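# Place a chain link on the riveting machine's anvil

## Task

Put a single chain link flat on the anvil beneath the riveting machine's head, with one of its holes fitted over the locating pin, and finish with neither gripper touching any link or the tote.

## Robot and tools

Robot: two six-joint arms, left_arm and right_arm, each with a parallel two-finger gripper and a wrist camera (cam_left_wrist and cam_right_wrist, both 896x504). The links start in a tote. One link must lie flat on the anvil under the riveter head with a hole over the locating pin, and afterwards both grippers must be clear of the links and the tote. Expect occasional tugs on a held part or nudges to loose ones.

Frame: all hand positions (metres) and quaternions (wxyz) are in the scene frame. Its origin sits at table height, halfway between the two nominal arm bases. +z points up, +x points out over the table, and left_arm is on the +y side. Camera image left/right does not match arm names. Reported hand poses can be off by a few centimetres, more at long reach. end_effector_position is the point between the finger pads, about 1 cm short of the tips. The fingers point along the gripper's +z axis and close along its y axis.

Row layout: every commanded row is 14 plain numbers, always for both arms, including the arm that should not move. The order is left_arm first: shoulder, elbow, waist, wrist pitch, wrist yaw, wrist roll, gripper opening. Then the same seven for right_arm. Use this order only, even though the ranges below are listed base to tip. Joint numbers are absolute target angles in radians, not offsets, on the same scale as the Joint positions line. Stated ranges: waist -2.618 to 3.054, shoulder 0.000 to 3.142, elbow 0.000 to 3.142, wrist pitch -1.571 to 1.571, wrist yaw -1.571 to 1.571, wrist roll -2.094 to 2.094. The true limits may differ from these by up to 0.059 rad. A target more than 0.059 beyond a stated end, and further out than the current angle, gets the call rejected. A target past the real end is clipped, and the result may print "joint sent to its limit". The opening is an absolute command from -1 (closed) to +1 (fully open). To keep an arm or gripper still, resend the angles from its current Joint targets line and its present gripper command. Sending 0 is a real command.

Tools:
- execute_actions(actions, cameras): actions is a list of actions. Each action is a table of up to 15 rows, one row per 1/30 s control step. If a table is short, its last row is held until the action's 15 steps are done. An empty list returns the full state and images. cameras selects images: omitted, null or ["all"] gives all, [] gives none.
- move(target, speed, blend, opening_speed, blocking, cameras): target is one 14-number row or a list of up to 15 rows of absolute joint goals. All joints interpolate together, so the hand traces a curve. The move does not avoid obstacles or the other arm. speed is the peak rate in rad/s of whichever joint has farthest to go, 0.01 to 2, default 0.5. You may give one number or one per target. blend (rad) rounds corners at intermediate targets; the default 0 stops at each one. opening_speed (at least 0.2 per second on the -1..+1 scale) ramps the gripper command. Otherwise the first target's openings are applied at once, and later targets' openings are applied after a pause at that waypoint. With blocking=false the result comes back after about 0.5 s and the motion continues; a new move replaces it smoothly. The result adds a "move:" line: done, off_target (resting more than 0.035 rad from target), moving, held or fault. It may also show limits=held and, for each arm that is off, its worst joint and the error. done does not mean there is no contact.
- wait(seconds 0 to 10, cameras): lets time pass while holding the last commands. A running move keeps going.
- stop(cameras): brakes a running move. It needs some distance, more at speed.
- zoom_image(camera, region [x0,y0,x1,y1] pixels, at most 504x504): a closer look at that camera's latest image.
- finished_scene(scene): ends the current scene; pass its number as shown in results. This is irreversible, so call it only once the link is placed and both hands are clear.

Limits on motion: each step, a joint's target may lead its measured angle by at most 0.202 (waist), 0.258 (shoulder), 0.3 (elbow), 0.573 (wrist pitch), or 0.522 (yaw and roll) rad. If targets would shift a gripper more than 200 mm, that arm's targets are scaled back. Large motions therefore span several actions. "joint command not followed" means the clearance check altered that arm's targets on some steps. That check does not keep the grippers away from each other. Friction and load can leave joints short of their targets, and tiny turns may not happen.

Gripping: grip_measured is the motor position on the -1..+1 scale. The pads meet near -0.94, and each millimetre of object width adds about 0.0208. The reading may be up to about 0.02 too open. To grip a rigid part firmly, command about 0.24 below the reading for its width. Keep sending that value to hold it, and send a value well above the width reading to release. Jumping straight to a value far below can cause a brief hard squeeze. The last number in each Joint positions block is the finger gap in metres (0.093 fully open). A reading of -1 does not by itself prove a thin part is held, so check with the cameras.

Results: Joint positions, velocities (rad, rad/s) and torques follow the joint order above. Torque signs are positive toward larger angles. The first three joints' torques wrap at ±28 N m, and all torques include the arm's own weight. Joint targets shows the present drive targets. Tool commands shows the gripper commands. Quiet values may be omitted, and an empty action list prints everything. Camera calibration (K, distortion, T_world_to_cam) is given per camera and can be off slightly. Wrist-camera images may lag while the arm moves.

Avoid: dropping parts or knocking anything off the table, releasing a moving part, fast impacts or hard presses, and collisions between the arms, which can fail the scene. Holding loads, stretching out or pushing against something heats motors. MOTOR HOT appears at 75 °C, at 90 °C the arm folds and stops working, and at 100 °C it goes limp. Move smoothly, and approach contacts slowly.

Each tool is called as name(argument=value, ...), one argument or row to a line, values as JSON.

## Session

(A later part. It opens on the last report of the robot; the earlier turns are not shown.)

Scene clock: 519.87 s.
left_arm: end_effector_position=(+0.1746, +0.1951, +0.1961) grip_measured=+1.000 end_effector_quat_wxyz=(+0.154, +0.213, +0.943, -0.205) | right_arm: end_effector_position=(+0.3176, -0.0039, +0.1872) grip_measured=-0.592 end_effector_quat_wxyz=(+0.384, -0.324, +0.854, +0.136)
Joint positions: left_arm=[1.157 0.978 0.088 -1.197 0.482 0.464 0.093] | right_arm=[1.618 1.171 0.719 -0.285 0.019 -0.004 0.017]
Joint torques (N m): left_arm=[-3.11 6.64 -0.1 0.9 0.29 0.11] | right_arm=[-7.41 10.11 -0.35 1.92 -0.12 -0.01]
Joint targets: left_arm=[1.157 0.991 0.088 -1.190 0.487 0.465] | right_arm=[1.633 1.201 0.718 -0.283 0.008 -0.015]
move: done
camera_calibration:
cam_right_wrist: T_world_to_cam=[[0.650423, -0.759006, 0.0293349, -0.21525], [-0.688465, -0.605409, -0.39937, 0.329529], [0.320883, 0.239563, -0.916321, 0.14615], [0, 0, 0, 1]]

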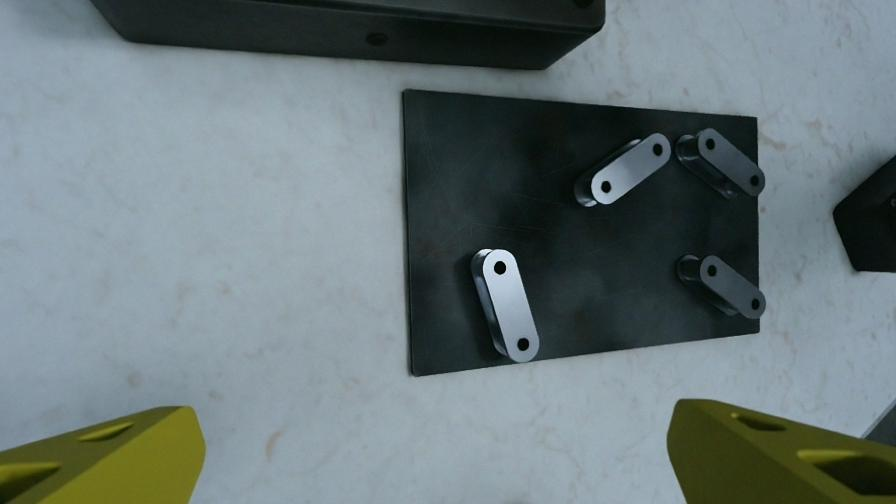

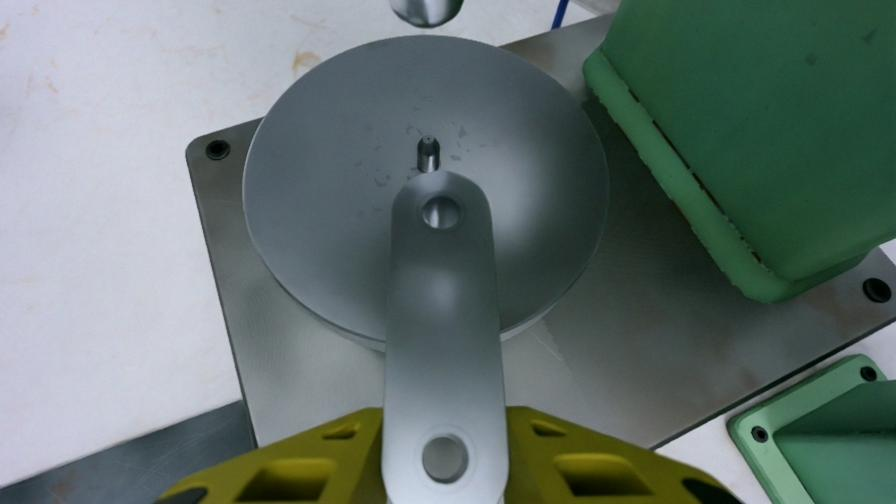

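move(
  target=[1.96, 0.54, 0.307, 1.38, 1.30, 0.0, 1.0, 1.633, 1.201, 0.718, -0.283, 0.008, -0.015, -0.72],
  speed=0.8,
)

Scene clock: 578.97 s.
left_arm: end_effector_position=(+0.3309, +0.1969, +0.1647) grip_measured=+1.000 end_effector_quat_wxyz=(+0.608, +0.333, +0.630, -0.351) | right_arm: end_effector_position=(+0.3174, -0.0039, +0.1870) grip_measured=-0.592 end_effector_quat_wxyz=(+0.384, -0.324, +0.854, +0.136)
Joint positions: left_arm=[1.952 0.547 0.3 1.351 1.288 0.015 0.093] | right_arm=[1.618 1.171 0.719 -0.286 0.018 -0.005 0.017]
Joint torques (N m): left_arm=[-7.17 2.92 0.42 2.02 0.05 -0.05] | right_arm=[-7.38 10.09 -0.31 1.95 -0.13 -0.03]
Heat: left arm: 45 °C; right arm: 42 °C.
Joint targets: left_arm=[1.960 0.540 0.307 1.380 1.300 0.000] | right_arm=[1.633 1.201 0.718 -0.283 0.008 -0.015]
move: done
camera_calibration:
cam_left_wrist: T_world_to_cam=[[-0.85964, -0.510025, 0.0298941, 0.376914], [-0.248855, 0.366903, -0.896355, 0.19458], [0.446196, -0.777982, -0.442327, 0.157145], [0, 0, 0, 1]]
cam_right_wrist: T_world_to_cam=[[0.650848, -0.75864, 0.0293795, -0.215326], [-0.68836, -0.605993, -0.398664, 0.329193], [0.320246, 0.239246, -0.916626, 0.146332], [0, 0, 0, 1]]

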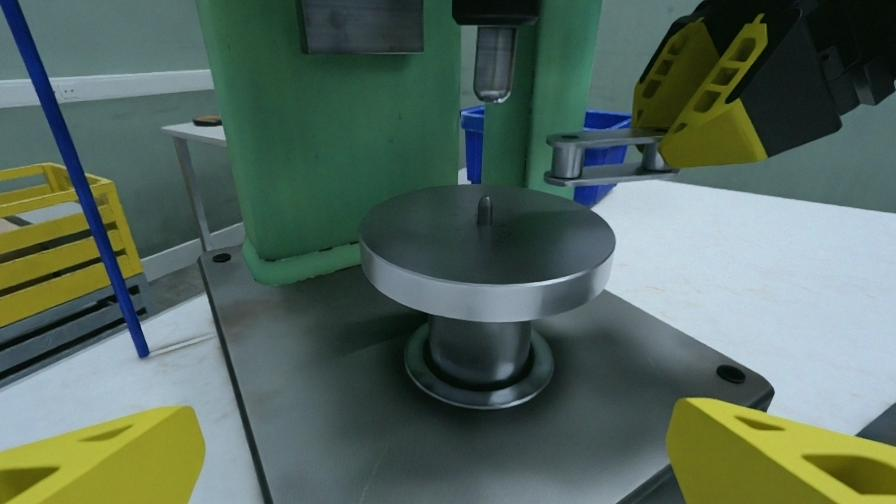

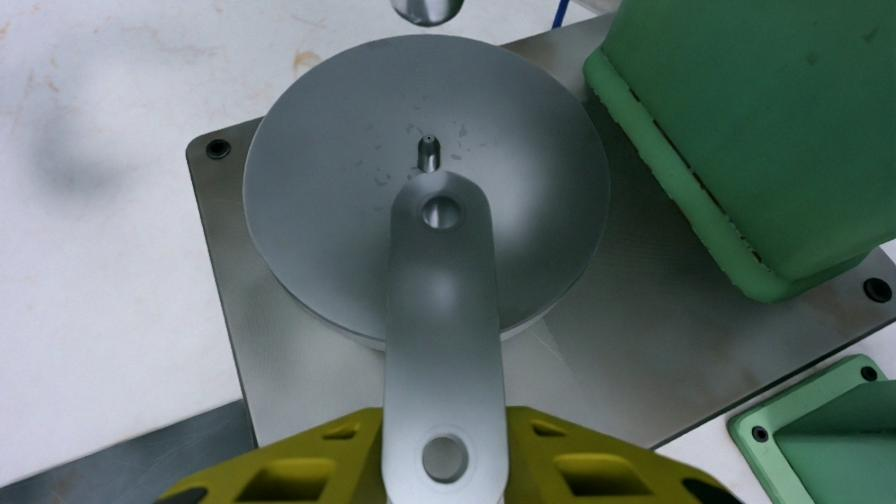

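zoom_image(
  camera="cam_left_wrist",
  region=[440, 60, 700, 260],
)

Scaled by 1.938 from the camera's 896x504 image, which has a finer 1280x720 frame.

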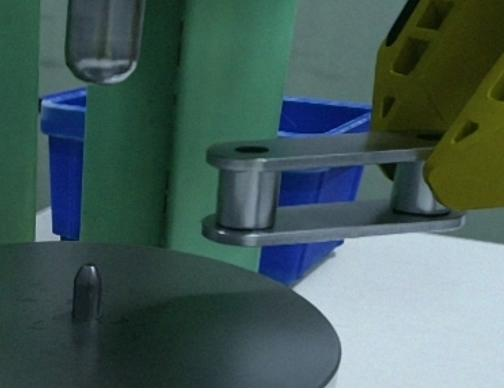

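move(
  target=[1.96, 0.54, 0.307, 1.38, 1.30, 0.0, 1.0, 1.734, 1.298, 0.729, -0.266, 0.018, -0.013, -0.72],
  speed=0.2,
)

zoom_image(
  camera="cam_left_wrist",
  region=[440, 60, 700, 260],
)

zoom_image(
  camera="cam_right_wrist",
  region=[370, 100, 510, 240],
)

Scene clock: 621.53 s.
left_arm: end_effector_position=(+0.3308, +0.1969, +0.1648) grip_measured=+1.000 end_effector_quat_wxyz=(+0.608, +0.333, +0.630, -0.351) | right_arm: end_effector_position=(+0.3361, +0.0137, +0.1819) grip_measured=-0.592 end_effector_quat_wxyz=(+0.382, -0.325, +0.854, +0.136)
Joint positions: left_arm=[1.952 0.547 0.3 1.351 1.289 0.014 0.093] | right_arm=[1.719 1.266 0.72 -0.283 0.018 -0.005 0.017]
Joint torques (N m): left_arm=[-7.17 2.95 0.44 2.02 0.04 -0.06] | right_arm=[-8.53 10.26 0.55 2.09 -0.02 -0.01]
Heat: left arm: 40 °C; right arm: 44 °C.
Joint targets: left_arm=[1.960 0.540 0.307 1.380 1.300 0.000] | right_arm=[1.734 1.298 0.729 -0.266 0.018 -0.013]
move: done
camera_calibration:
cam_left_wrist: T_world_to_cam=[[-0.859844, -0.509702, 0.0295426, 0.376913], [-0.248344, 0.366986, -0.896463, 0.194498], [0.446088, -0.778155, -0.442132, 0.157221], [0, 0, 0, 1]]
cam_right_wrist: T_world_to_cam=[[0.652097, -0.757563, 0.0294636, -0.214367], [-0.688675, -0.608154, -0.394812, 0.350125], [0.317013, 0.237165, -0.918289, 0.132811], [0, 0, 0, 1]]

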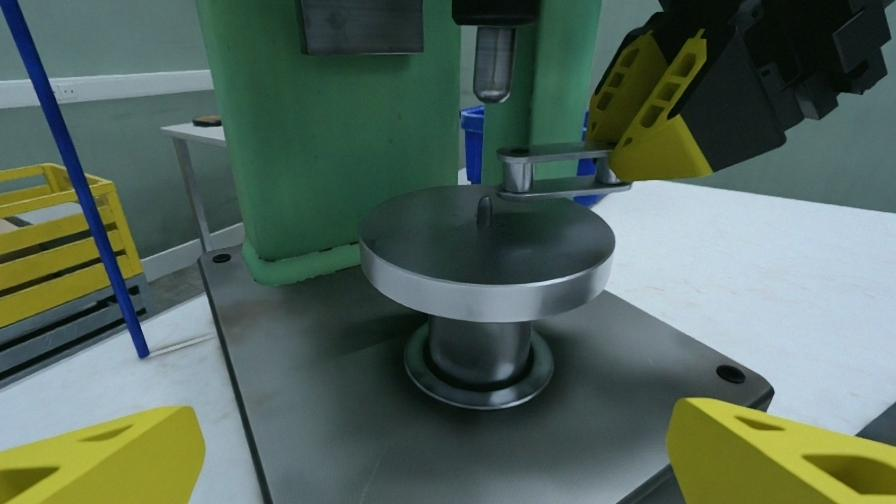

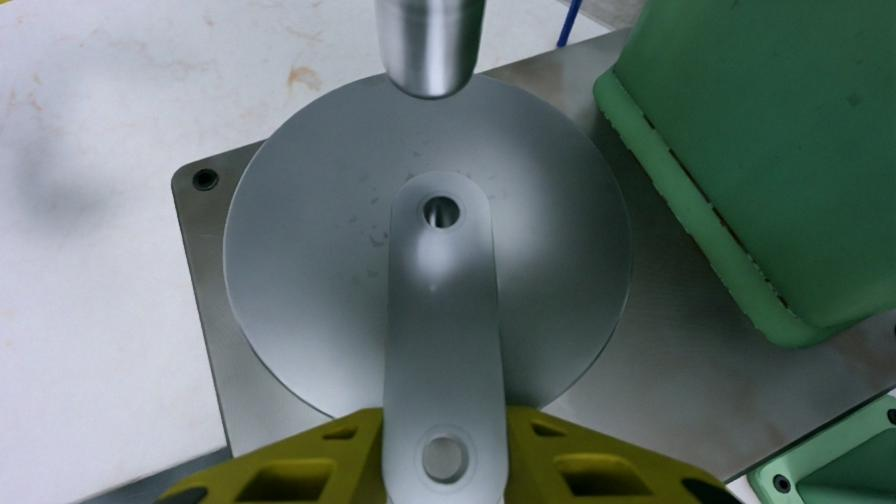

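Scaled by 1.938 from the camera's 896x504 image, which has a finer 1280x720 frame.

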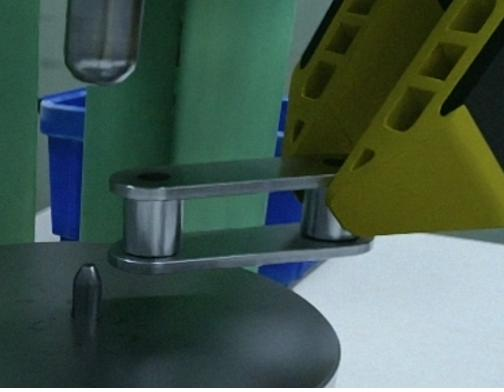

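Scaled by 3.600 from the camera's 896x504 image, which has a finer 1280x720 frame.

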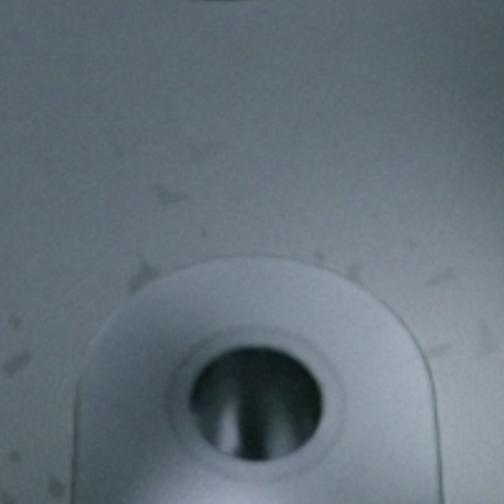

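zoom_image(
  camera="cam_left_wrist",
  region=[470, 120, 650, 240],
)

Scaled by 2.800 from the camera's 896x504 image, which has a finer 1280x720 frame.

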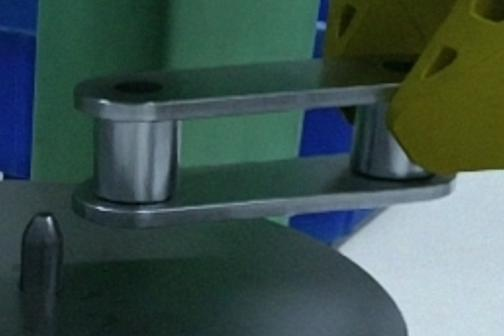

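zoom_image(
  camera="cam_left_wrist",
  region=[470, 185, 505, 235],
)

zoom_image(
  camera="cam_left_wrist",
  region=[490, 140, 550, 210],
)

zoom_image(
  camera="cam_left_wrist",
  region=[450, 0, 550, 110],
)

Scaled by 10.080 from the camera's 896x504 image, which has a finer 1280x720 frame.

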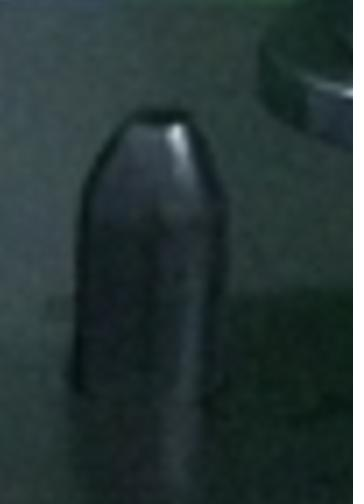

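Scaled by 7.200 from the camera's 896x504 image, which has a finer 1280x720 frame.

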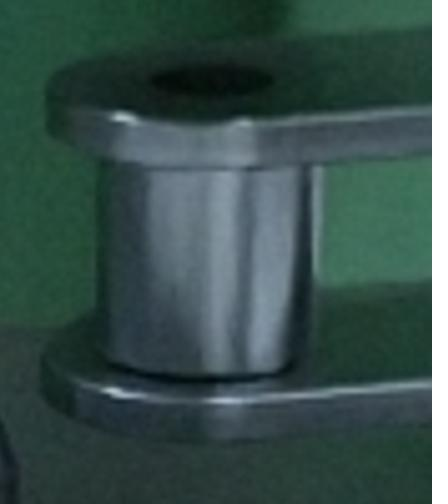

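Scaled by 4.582 from the camera's 896x504 image, which has a finer 1280x720 frame.

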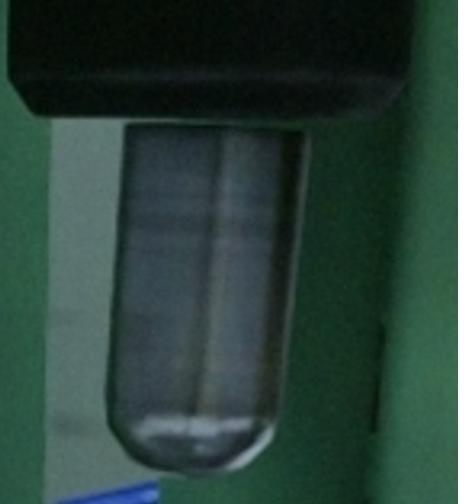

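move(
  target=[1.96, 0.54, 0.307, 1.38, 1.30, 0.0, 1.0, 1.668, 1.228, 0.735, -0.222, 0.022, -0.013, -0.72],
  speed=0.2,
)

zoom_image(
  camera="cam_left_wrist",
  region=[470, 120, 650, 240],
)

Scene clock: 706.23 s.
left_arm: end_effector_position=(+0.3308, +0.1969, +0.1648) grip_measured=+1.000 end_effector_quat_wxyz=(+0.608, +0.333, +0.630, -0.351) | right_arm: end_effector_position=(+0.3338, +0.0164, +0.1851) grip_measured=-0.592 end_effector_quat_wxyz=(+0.394, -0.326, +0.847, +0.142)
Joint positions: left_arm=[1.952 0.547 0.3 1.352 1.289 0.014 0.093] | right_arm=[1.703 1.238 0.728 -0.241 0.018 -0.005 0.017]
Joint torques (N m): left_arm=[-7.17 2.95 0.46 2.02 0.04 -0.06] | right_arm=[-13.04 6.69 0.46 2.14 0.03 -0.01]
Joint targets: left_arm=[1.960 0.540 0.307 1.380 1.300 0.000] | right_arm=[1.668 1.228 0.735 -0.222 0.022 -0.013]
move: done
camera_calibration:
cam_left_wrist: T_world_to_cam=[[-0.859854, -0.509705, 0.0291737, 0.376979], [-0.248016, 0.36708, -0.896516, 0.194421], [0.44625, -0.778108, -0.44205, 0.157164], [0, 0, 0, 1]]
cam_right_wrist: T_world_to_cam=[[0.656912, -0.753415, 0.0288399, -0.212506], [-0.675019, -0.604736, -0.422662, 0.351972], [0.33588, 0.258184, -0.905828, 0.126936], [0, 0, 0, 1]]

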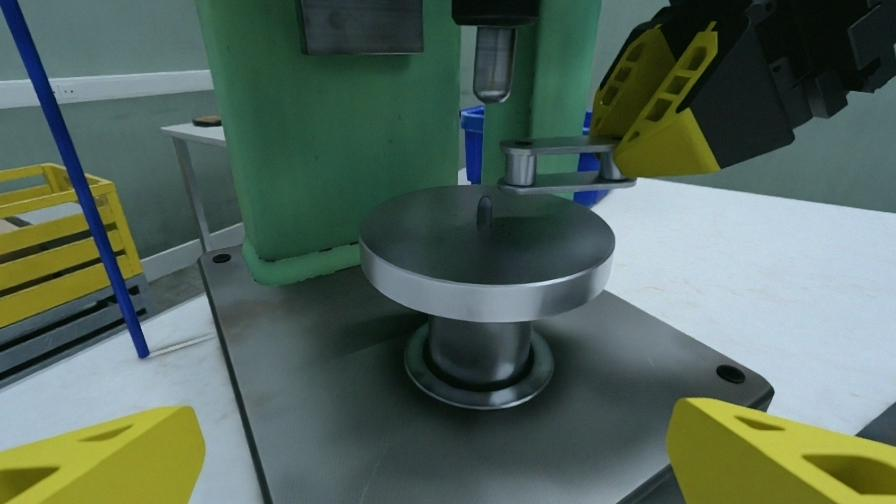

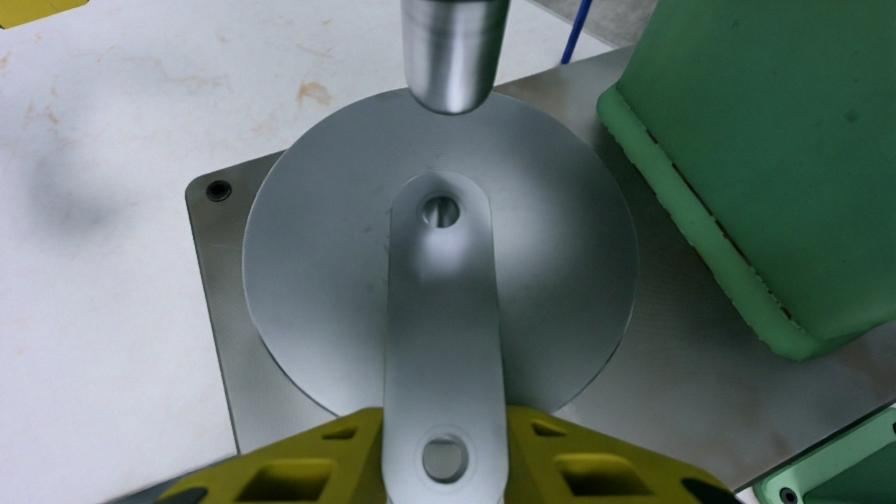

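Scaled by 2.800 from the camera's 896x504 image, which has a finer 1280x720 frame.

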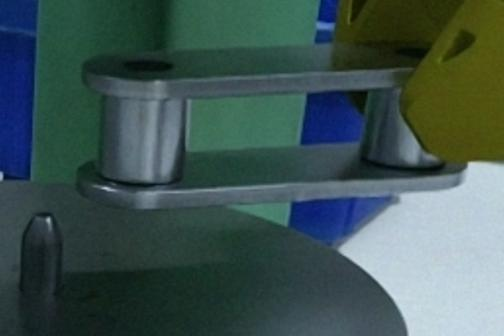

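zoom_image(
  camera="cam_right_wrist",
  region=[380, 0, 540, 240],
)

Scaled by 2.100 from the camera's 896x504 image, which has a finer 1280x720 frame.

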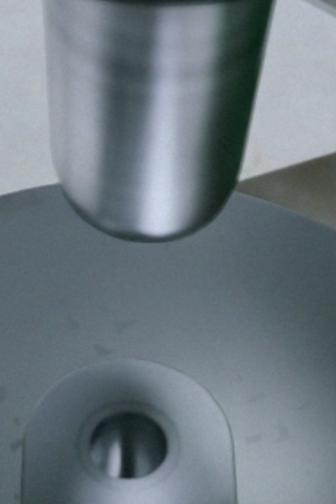

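move(
  target=[1.96, 0.54, 0.307, 1.38, 1.30, 0.0, 1.0, 1.7665, 1.306, 0.716, -0.179, 0.02, -0.013, -0.72],
  speed=0.15,
)

zoom_image(
  camera="cam_left_wrist",
  region=[440, 100, 620, 240],
)

zoom_image(
  camera="cam_right_wrist",
  region=[380, 0, 540, 240],
)

Scene clock: 759.20 s.
left_arm: end_effector_position=(+0.3308, +0.1969, +0.1648) grip_measured=+1.000 end_effector_quat_wxyz=(+0.608, +0.333, +0.630, -0.351) | right_arm: end_effector_position=(+0.3475, +0.0257, +0.1854) grip_measured=-0.592 end_effector_quat_wxyz=(+0.407, -0.321, +0.842, +0.146)
Joint positions: left_arm=[1.952 0.547 0.3 1.352 1.289 0.014 0.093] | right_arm=[1.752 1.274 0.723 -0.198 0.018 -0.005 0.017]
Joint torques (N m): left_arm=[-7.19 2.92 0.46 2.01 0.04 -0.06] | right_arm=[-8.9 10.36 -0.94 2.2 0 -0.01]
Heat: left arm: 39 °C; right arm: 55 °C.
Joint targets: left_arm=[1.960 0.540 0.307 1.380 1.300 0.000] | right_arm=[1.766 1.306 0.716 -0.179 0.020 -0.013]
move: done
camera_calibration:
cam_left_wrist: T_world_to_cam=[[-0.859854, -0.509705, 0.0291737, 0.376979], [-0.248016, 0.36708, -0.896516, 0.194421], [0.44625, -0.778108, -0.44205, 0.157164], [0, 0, 0, 1]]
cam_right_wrist: T_world_to_cam=[[0.652834, -0.756976, 0.0282141, -0.212843], [-0.668268, -0.593069, -0.449096, 0.369234], [0.356688, 0.27433, -0.893038, 0.110192], [0, 0, 0, 1]]

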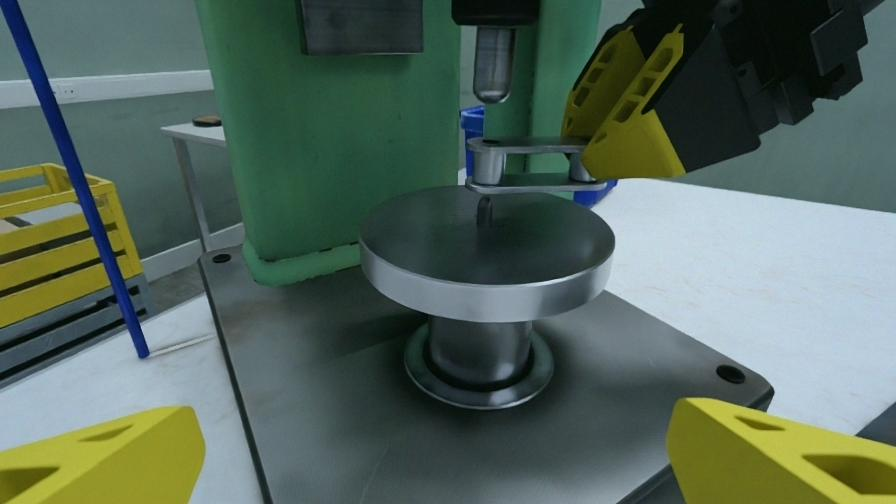

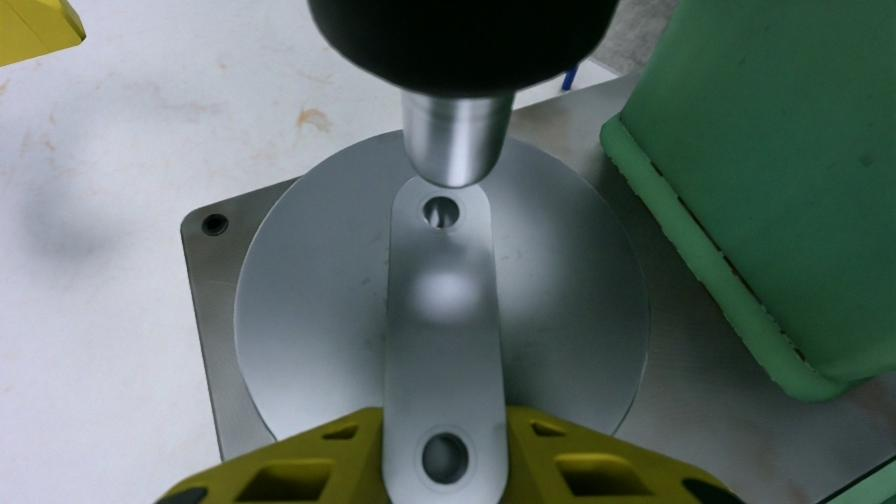

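Scaled by 2.800 from the camera's 896x504 image, which has a finer 1280x720 frame.

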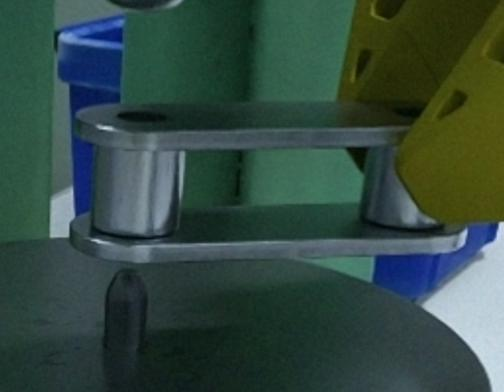

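Scaled by 2.100 from the camera's 896x504 image, which has a finer 1280x720 frame.

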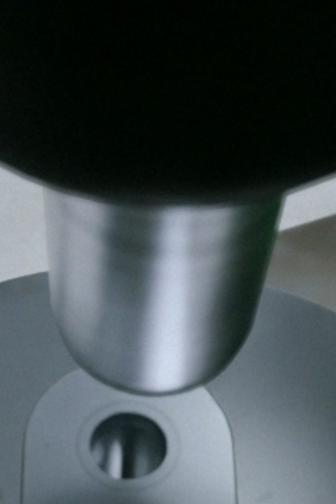

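move(
  target=[1.96, 0.54, 0.307, 1.38, 1.30, 0.0, 1.0, 1.7756, 1.247, 0.713, -0.153, 0.02, -0.013, -0.72],
  speed=0.1,
)

zoom_image(
  camera="cam_left_wrist",
  region=[440, 100, 620, 240],
)

zoom_image(
  camera="cam_right_wrist",
  region=[380, 0, 540, 240],
)

Scene clock: 787.87 s.
left_arm: end_effector_position=(+0.3308, +0.1969, +0.1649) grip_measured=+1.000 end_effector_quat_wxyz=(+0.608, +0.333, +0.630, -0.351) | right_arm: end_effector_position=(+0.3482, +0.0259, +0.1783) grip_measured=-0.592 end_effector_quat_wxyz=(+0.407, -0.321, +0.843, +0.146)
Joint positions: left_arm=[1.952 0.547 0.3 1.352 1.289 0.014 0.093] | right_arm=[1.761 1.257 0.722 -0.172 0.018 -0.005 0.017]
Joint torques (N m): left_arm=[-7.19 2.95 0.47 2.01 0.03 -0.06] | right_arm=[-9.02 6.76 -1.13 2.19 0 -0.01]
Heat: left arm: 39 °C; right arm: 49 °C.
Joint targets: left_arm=[1.960 0.540 0.307 1.380 1.300 0.000] | right_arm=[1.776 1.247 0.713 -0.153 0.020 -0.013]
move: done
camera_calibration:
cam_left_wrist: T_world_to_cam=[[-0.859865, -0.509708, 0.0288048, 0.377045], [-0.247687, 0.367174, -0.896568, 0.194343], [0.446412, -0.778062, -0.441968, 0.157108], [0, 0, 0, 1]]
cam_right_wrist: T_world_to_cam=[[0.652272, -0.757459, 0.0282307, -0.212805], [-0.668975, -0.592788, -0.448414, 0.366759], [0.35639, 0.273602, -0.89338, 0.103686], [0, 0, 0, 1]]

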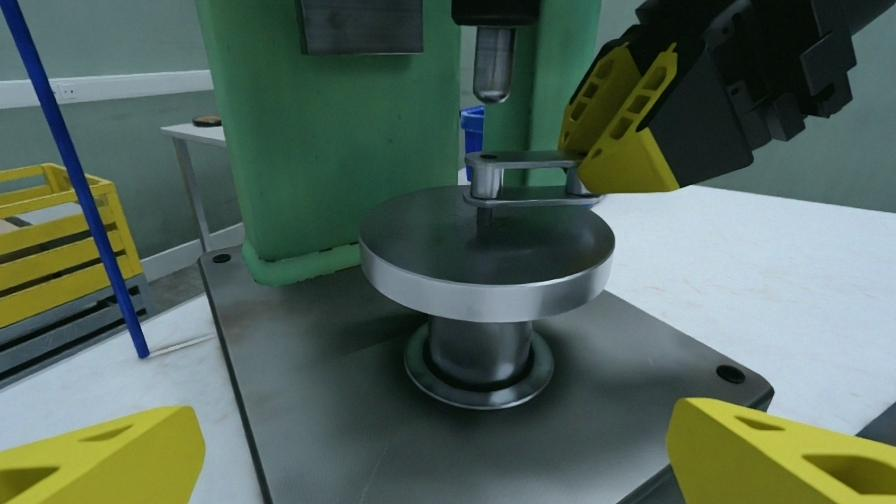

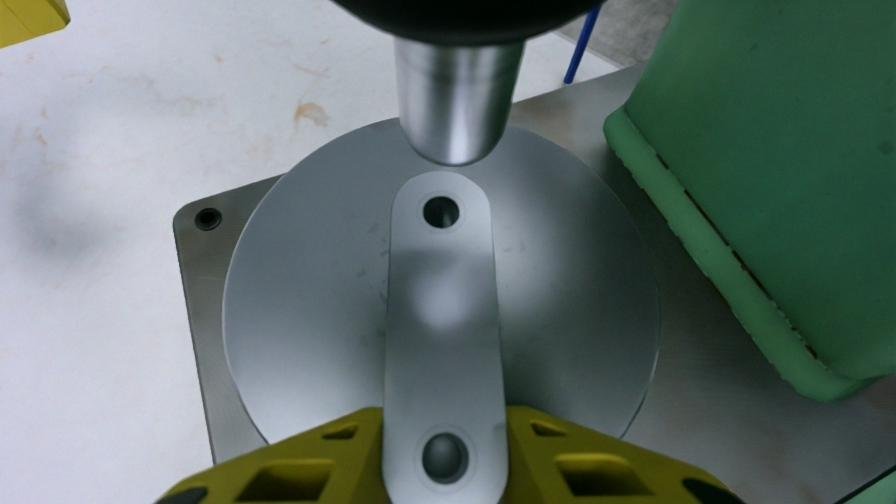

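Scaled by 2.800 from the camera's 896x504 image, which has a finer 1280x720 frame.

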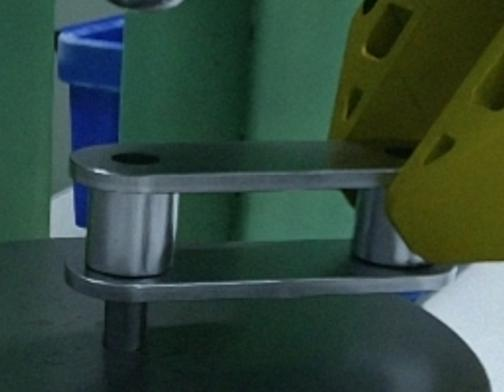

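Scaled by 2.100 from the camera's 896x504 image, which has a finer 1280x720 frame.

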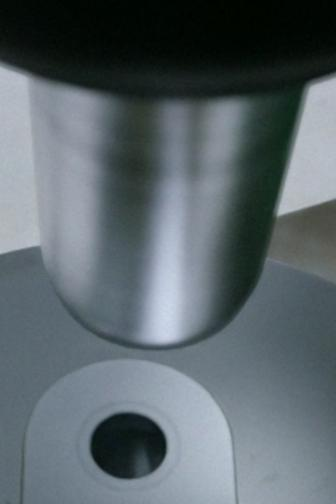

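zoom_image(
  camera="cam_right_wrist",
  region=[410, 185, 474, 240],
)

zoom_image(
  camera="cam_left_wrist",
  region=[455, 145, 525, 235],
)

Scaled by 7.875 from the camera's 896x504 image, which has a finer 1280x720 frame.

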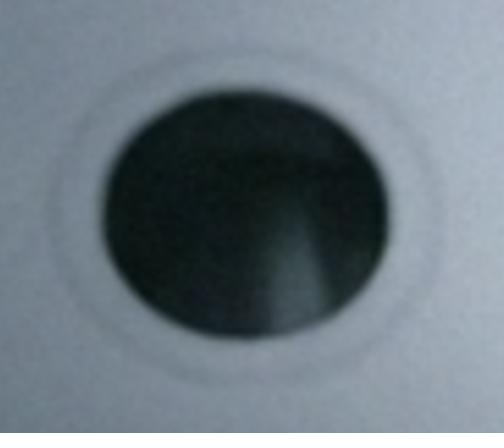

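Scaled by 5.600 from the camera's 896x504 image, which has a finer 1280x720 frame.

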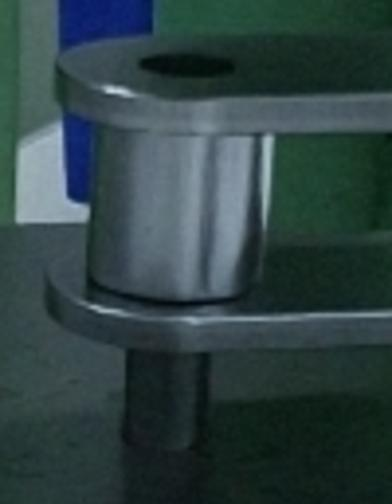

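move(
  target=[1.96, 0.54, 0.307, 1.38, 1.30, 0.0, 1.0, 1.7808, 1.237, 0.711, -0.138, 0.02, -0.013, -0.72],
  speed=0.06,
)

zoom_image(
  camera="cam_left_wrist",
  region=[440, 100, 620, 240],
)

zoom_image(
  camera="cam_right_wrist",
  region=[410, 185, 474, 240],
)

Scene clock: 807.97 s.
left_arm: end_effector_position=(+0.3308, +0.1969, +0.1649) grip_measured=+1.000 end_effector_quat_wxyz=(+0.608, +0.333, +0.630, -0.351) | right_arm: end_effector_position=(+0.3499, +0.0246, +0.1774) grip_measured=-0.592 end_effector_quat_wxyz=(+0.410, -0.319, +0.842, +0.146)
Joint positions: left_arm=[1.952 0.547 0.3 1.352 1.289 0.014 0.093] | right_arm=[1.761 1.248 0.718 -0.157 0.018 -0.005 0.017]
Joint torques (N m): left_arm=[-7.19 2.93 0.43 2.01 0.03 -0.05] | right_arm=[-8.5 6.63 -0.91 2.19 0 -0.01]
Joint targets: left_arm=[1.960 0.540 0.307 1.380 1.300 0.000] | right_arm=[1.781 1.237 0.711 -0.138 0.020 -0.013]
move: done
camera_calibration:
cam_left_wrist: T_world_to_cam=[[-0.860059, -0.50938, 0.0288099, 0.37698], [-0.247542, 0.367251, -0.896577, 0.194284], [0.446118, -0.778241, -0.441951, 0.157237], [0, 0, 0, 1]]
cam_right_wrist: T_world_to_cam=[[0.648951, -0.760311, 0.0280894, -0.213623], [-0.669272, -0.588027, -0.454201, 0.367716], [0.361851, 0.275955, -0.890456, 0.100148], [0, 0, 0, 1]]

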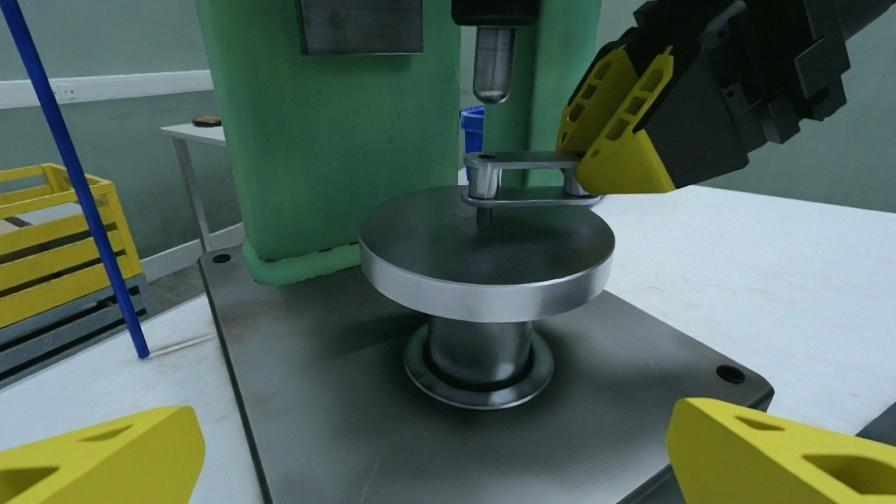

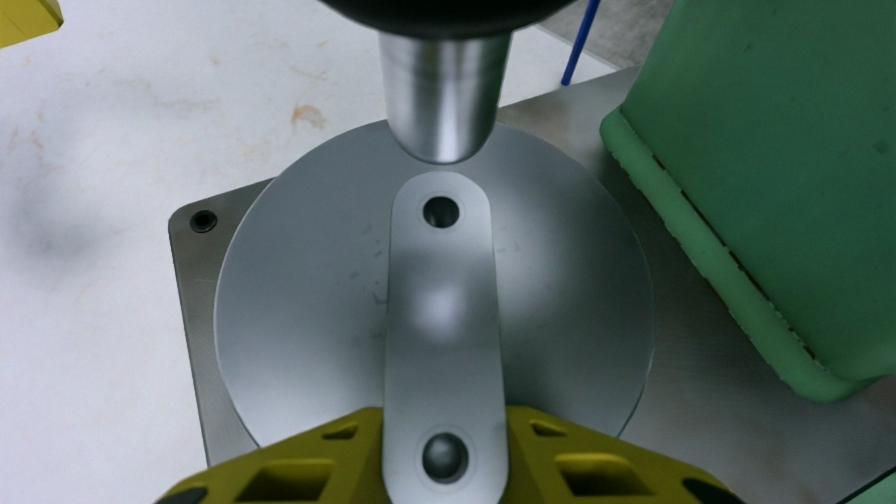

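Scaled by 2.800 from the camera's 896x504 image, which has a finer 1280x720 frame.

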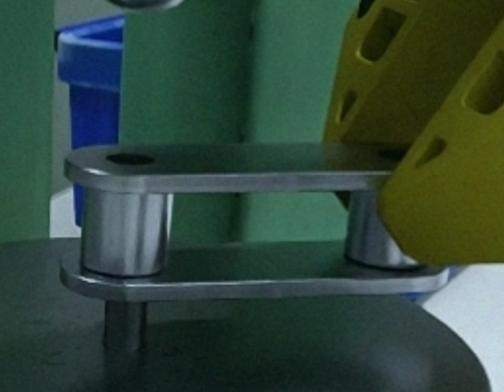

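Scaled by 7.875 from the camera's 896x504 image, which has a finer 1280x720 frame.

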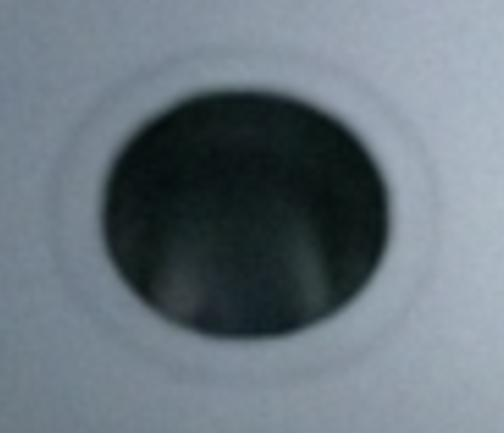

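move(
  target=[1.96, 0.54, 0.307, 1.38, 1.30, 0.0, 1.0, 1.7756, 1.221, 0.711, -0.126, 0.02, -0.013, -0.72],
  speed=0.06,
)

zoom_image(
  camera="cam_left_wrist",
  region=[440, 100, 620, 240],
)

zoom_image(
  camera="cam_right_wrist",
  region=[380, 0, 540, 240],
)

Scene clock: 821.87 s.
left_arm: end_effector_position=(+0.3308, +0.1969, +0.1649) grip_measured=+1.000 end_effector_quat_wxyz=(+0.608, +0.333, +0.630, -0.351) | right_arm: end_effector_position=(+0.3489, +0.0237, +0.1733) grip_measured=-0.592 end_effector_quat_wxyz=(+0.409, -0.319, +0.842, +0.146)
Joint positions: left_arm=[1.952 0.547 0.3 1.352 1.289 0.014 0.093] | right_arm=[1.761 1.232 0.718 -0.143 0.018 -0.005 0.017]
Joint torques (N m): left_arm=[-7.19 2.96 0.44 2.01 0.04 -0.06] | right_arm=[-8.96 6.61 -0.91 2.16 0 -0.01]
Joint targets: left_arm=[1.960 0.540 0.307 1.380 1.300 0.000] | right_arm=[1.776 1.221 0.711 -0.126 0.020 -0.013]
move: done
camera_calibration:
cam_left_wrist: T_world_to_cam=[[-0.860059, -0.50938, 0.0288099, 0.37698], [-0.247542, 0.367251, -0.896577, 0.194284], [0.446118, -0.778241, -0.441951, 0.157237], [0, 0, 0, 1]]
cam_right_wrist: T_world_to_cam=[[0.648983, -0.760283, 0.0281227, -0.213555], [-0.669789, -0.588488, -0.452841, 0.364638], [0.360837, 0.27505, -0.891148, 0.0976119], [0, 0, 0, 1]]

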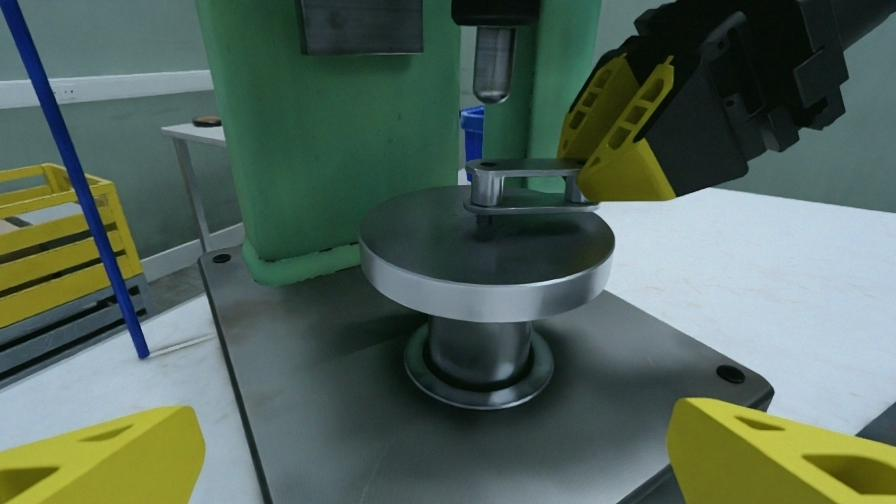

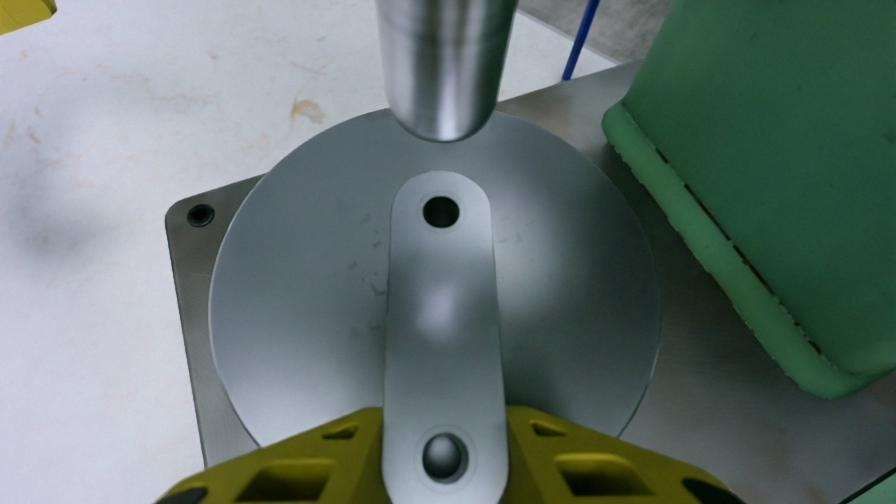

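Scaled by 2.800 from the camera's 896x504 image, which has a finer 1280x720 frame.

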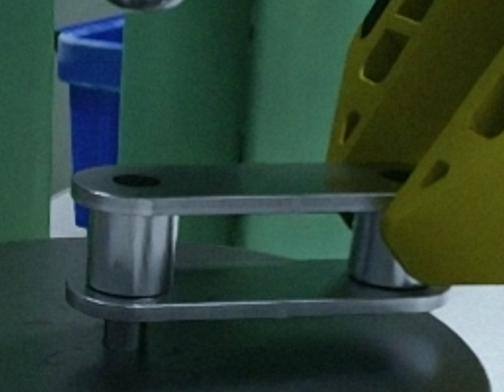

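Scaled by 2.100 from the camera's 896x504 image, which has a finer 1280x720 frame.

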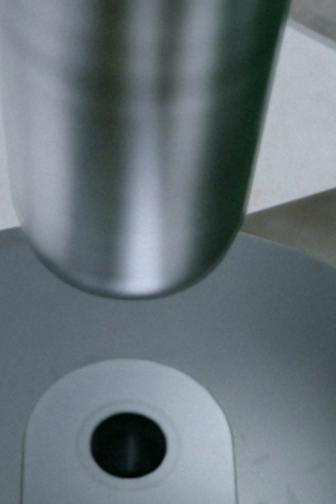

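move(
  target=[1.96, 0.54, 0.307, 1.38, 1.30, 0.0, 1.0, 1.782, 1.207, 0.711, -0.107, 0.02, -0.013, -0.72],
  speed=0.06,
)

zoom_image(
  camera="cam_left_wrist",
  region=[440, 100, 620, 240],
)

Scene clock: 830.23 s.
left_arm: end_effector_position=(+0.3308, +0.1969, +0.1649) grip_measured=+1.000 end_effector_quat_wxyz=(+0.608, +0.333, +0.630, -0.351) | right_arm: end_effector_position=(+0.3489, +0.0237, +0.1712) grip_measured=-0.592 end_effector_quat_wxyz=(+0.412, -0.318, +0.841, +0.147)
Joint positions: left_arm=[1.952 0.547 0.3 1.352 1.289 0.014 0.093] | right_arm=[1.761 1.218 0.718 -0.123 0.018 -0.005 0.017]
Joint torques (N m): left_arm=[-7.16 2.93 0.43 2.01 0.05 -0.06] | right_arm=[-8.35 6.48 -0.92 2.14 0 -0.01]
Joint targets: left_arm=[1.960 0.540 0.307 1.380 1.300 0.000] | right_arm=[1.782 1.207 0.711 -0.107 0.020 -0.013]
move: done
camera_calibration:
cam_left_wrist: T_world_to_cam=[[-0.860059, -0.50938, 0.0288099, 0.37698], [-0.247542, 0.367251, -0.896577, 0.194284], [0.446118, -0.778241, -0.441951, 0.157237], [0, 0, 0, 1]]
cam_right_wrist: T_world_to_cam=[[0.648848, -0.760404, 0.0279805, -0.213422], [-0.667583, -0.58652, -0.458613, 0.363836], [0.365142, 0.278891, -0.888195, 0.0936757], [0, 0, 0, 1]]

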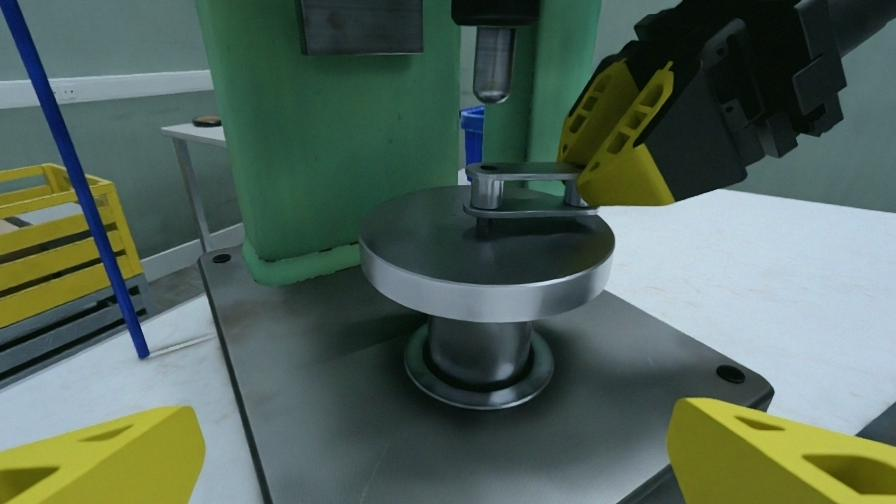

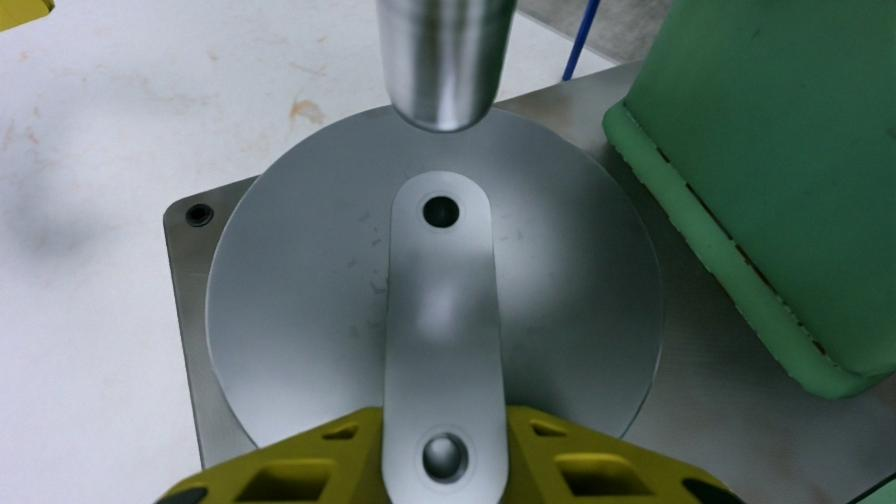

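Scaled by 2.800 from the camera's 896x504 image, which has a finer 1280x720 frame.

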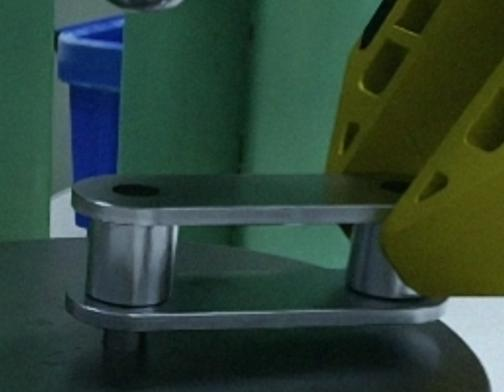

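move(
  target=[1.96, 0.54, 0.307, 1.38, 1.30, 0.0, 1.0, 1.786, 1.207, 0.711, -0.107, 0.02, -0.013, -0.72],
  speed=0.03,
  cameras=[],
)

Scene clock: 843.63 s.
left_arm: end_effector_position=(+0.3308, +0.1969, +0.1649) grip_measured=+1.000 end_effector_quat_wxyz=(+0.608, +0.333, +0.630, -0.351) | right_arm: end_effector_position=(+0.3491, +0.0238, +0.1679) grip_measured=-0.592 end_effector_quat_wxyz=(+0.409, -0.319, +0.842, +0.146)
Joint positions: left_arm=[1.952 0.547 0.3 1.352 1.289 0.014 0.093] | right_arm=[1.768 1.218 0.718 -0.122 0.018 -0.005 0.017]
Joint torques (N m): left_arm=[-7.19 2.92 0.44 2.01 0.04 -0.06] | right_arm=[-8.68 6.54 -0.92 2.14 0 -0.01]
Joint targets: left_arm=[1.960 0.540 0.307 1.380 1.300 0.000] | right_arm=[1.786 1.207 0.711 -0.107 0.020 -0.013]
move: done

move(
  target=[1.96, 0.54, 0.307, 1.38, 1.30, 0.0, 1.0, 1.791, 1.207, 0.711, -0.107, 0.02, -0.013, -0.72],
  speed=0.03,
)

zoom_image(
  camera="cam_left_wrist",
  region=[440, 100, 620, 240],
)

Scene clock: 846.57 s.
left_arm: end_effector_position=(+0.3308, +0.1969, +0.1649) grip_measured=+1.000 end_effector_quat_wxyz=(+0.608, +0.333, +0.630, -0.351) | right_arm: end_effector_position=(+0.3494, +0.0241, +0.1666) grip_measured=-0.592 end_effector_quat_wxyz=(+0.409, -0.319, +0.843, +0.146)
Joint positions: left_arm=[1.952 0.547 0.3 1.352 1.289 0.014 0.093] | right_arm=[1.772 1.218 0.718 -0.12 0.018 -0.005 0.017]
Joint torques (N m): left_arm=[-7.2 2.92 0.46 2.01 0.04 -0.06] | right_arm=[-8.57 6.53 -0.94 2.12 0 -0.01]
Joint targets: left_arm=[1.960 0.540 0.307 1.380 1.300 0.000] | right_arm=[1.791 1.207 0.711 -0.107 0.020 -0.013]
move: done
camera_calibration:
cam_left_wrist: T_world_to_cam=[[-0.860059, -0.50938, 0.0288099, 0.37698], [-0.247542, 0.367251, -0.896577, 0.194284], [0.446118, -0.778241, -0.441951, 0.157237], [0, 0, 0, 1]]
cam_right_wrist: T_world_to_cam=[[0.649015, -0.760254, 0.028156, -0.21337], [-0.670304, -0.588947, -0.45148, 0.362112], [0.359822, 0.274144, -0.891837, 0.091858], [0, 0, 0, 1]]

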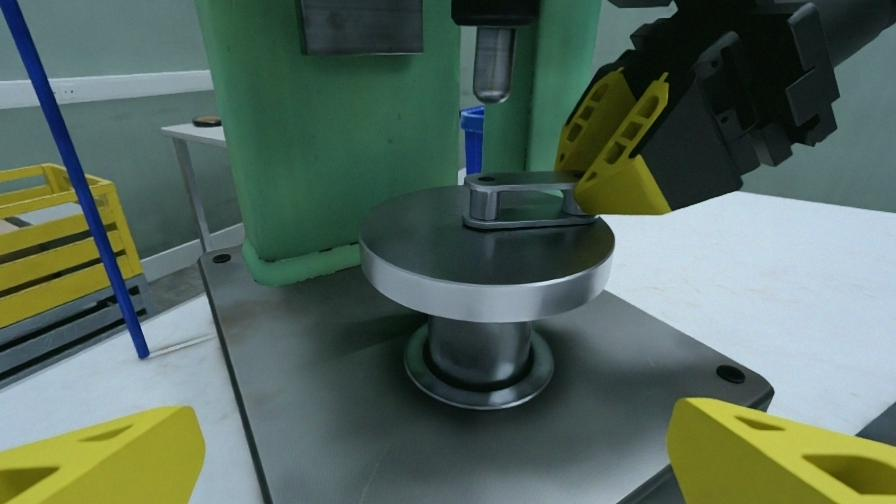

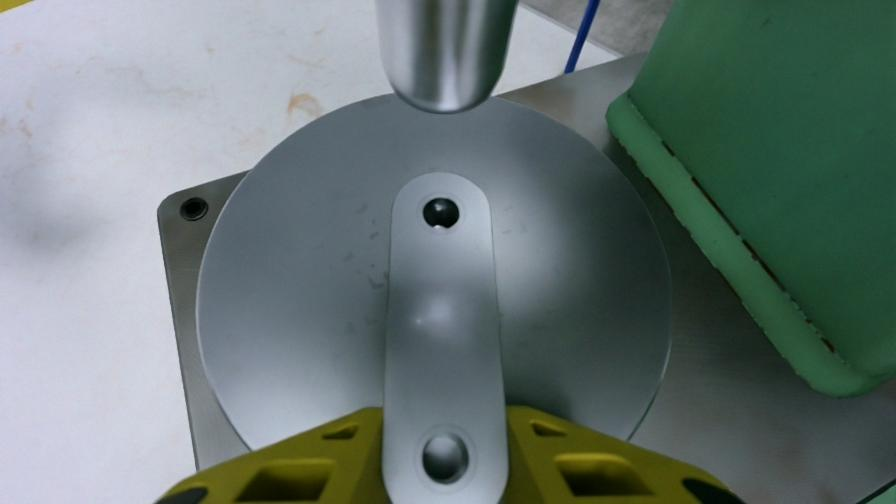

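Scaled by 2.800 from the camera's 896x504 image, which has a finer 1280x720 frame.

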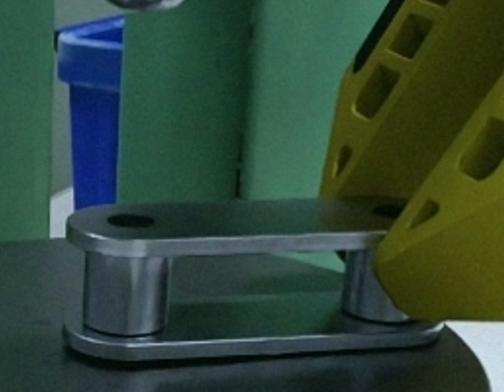

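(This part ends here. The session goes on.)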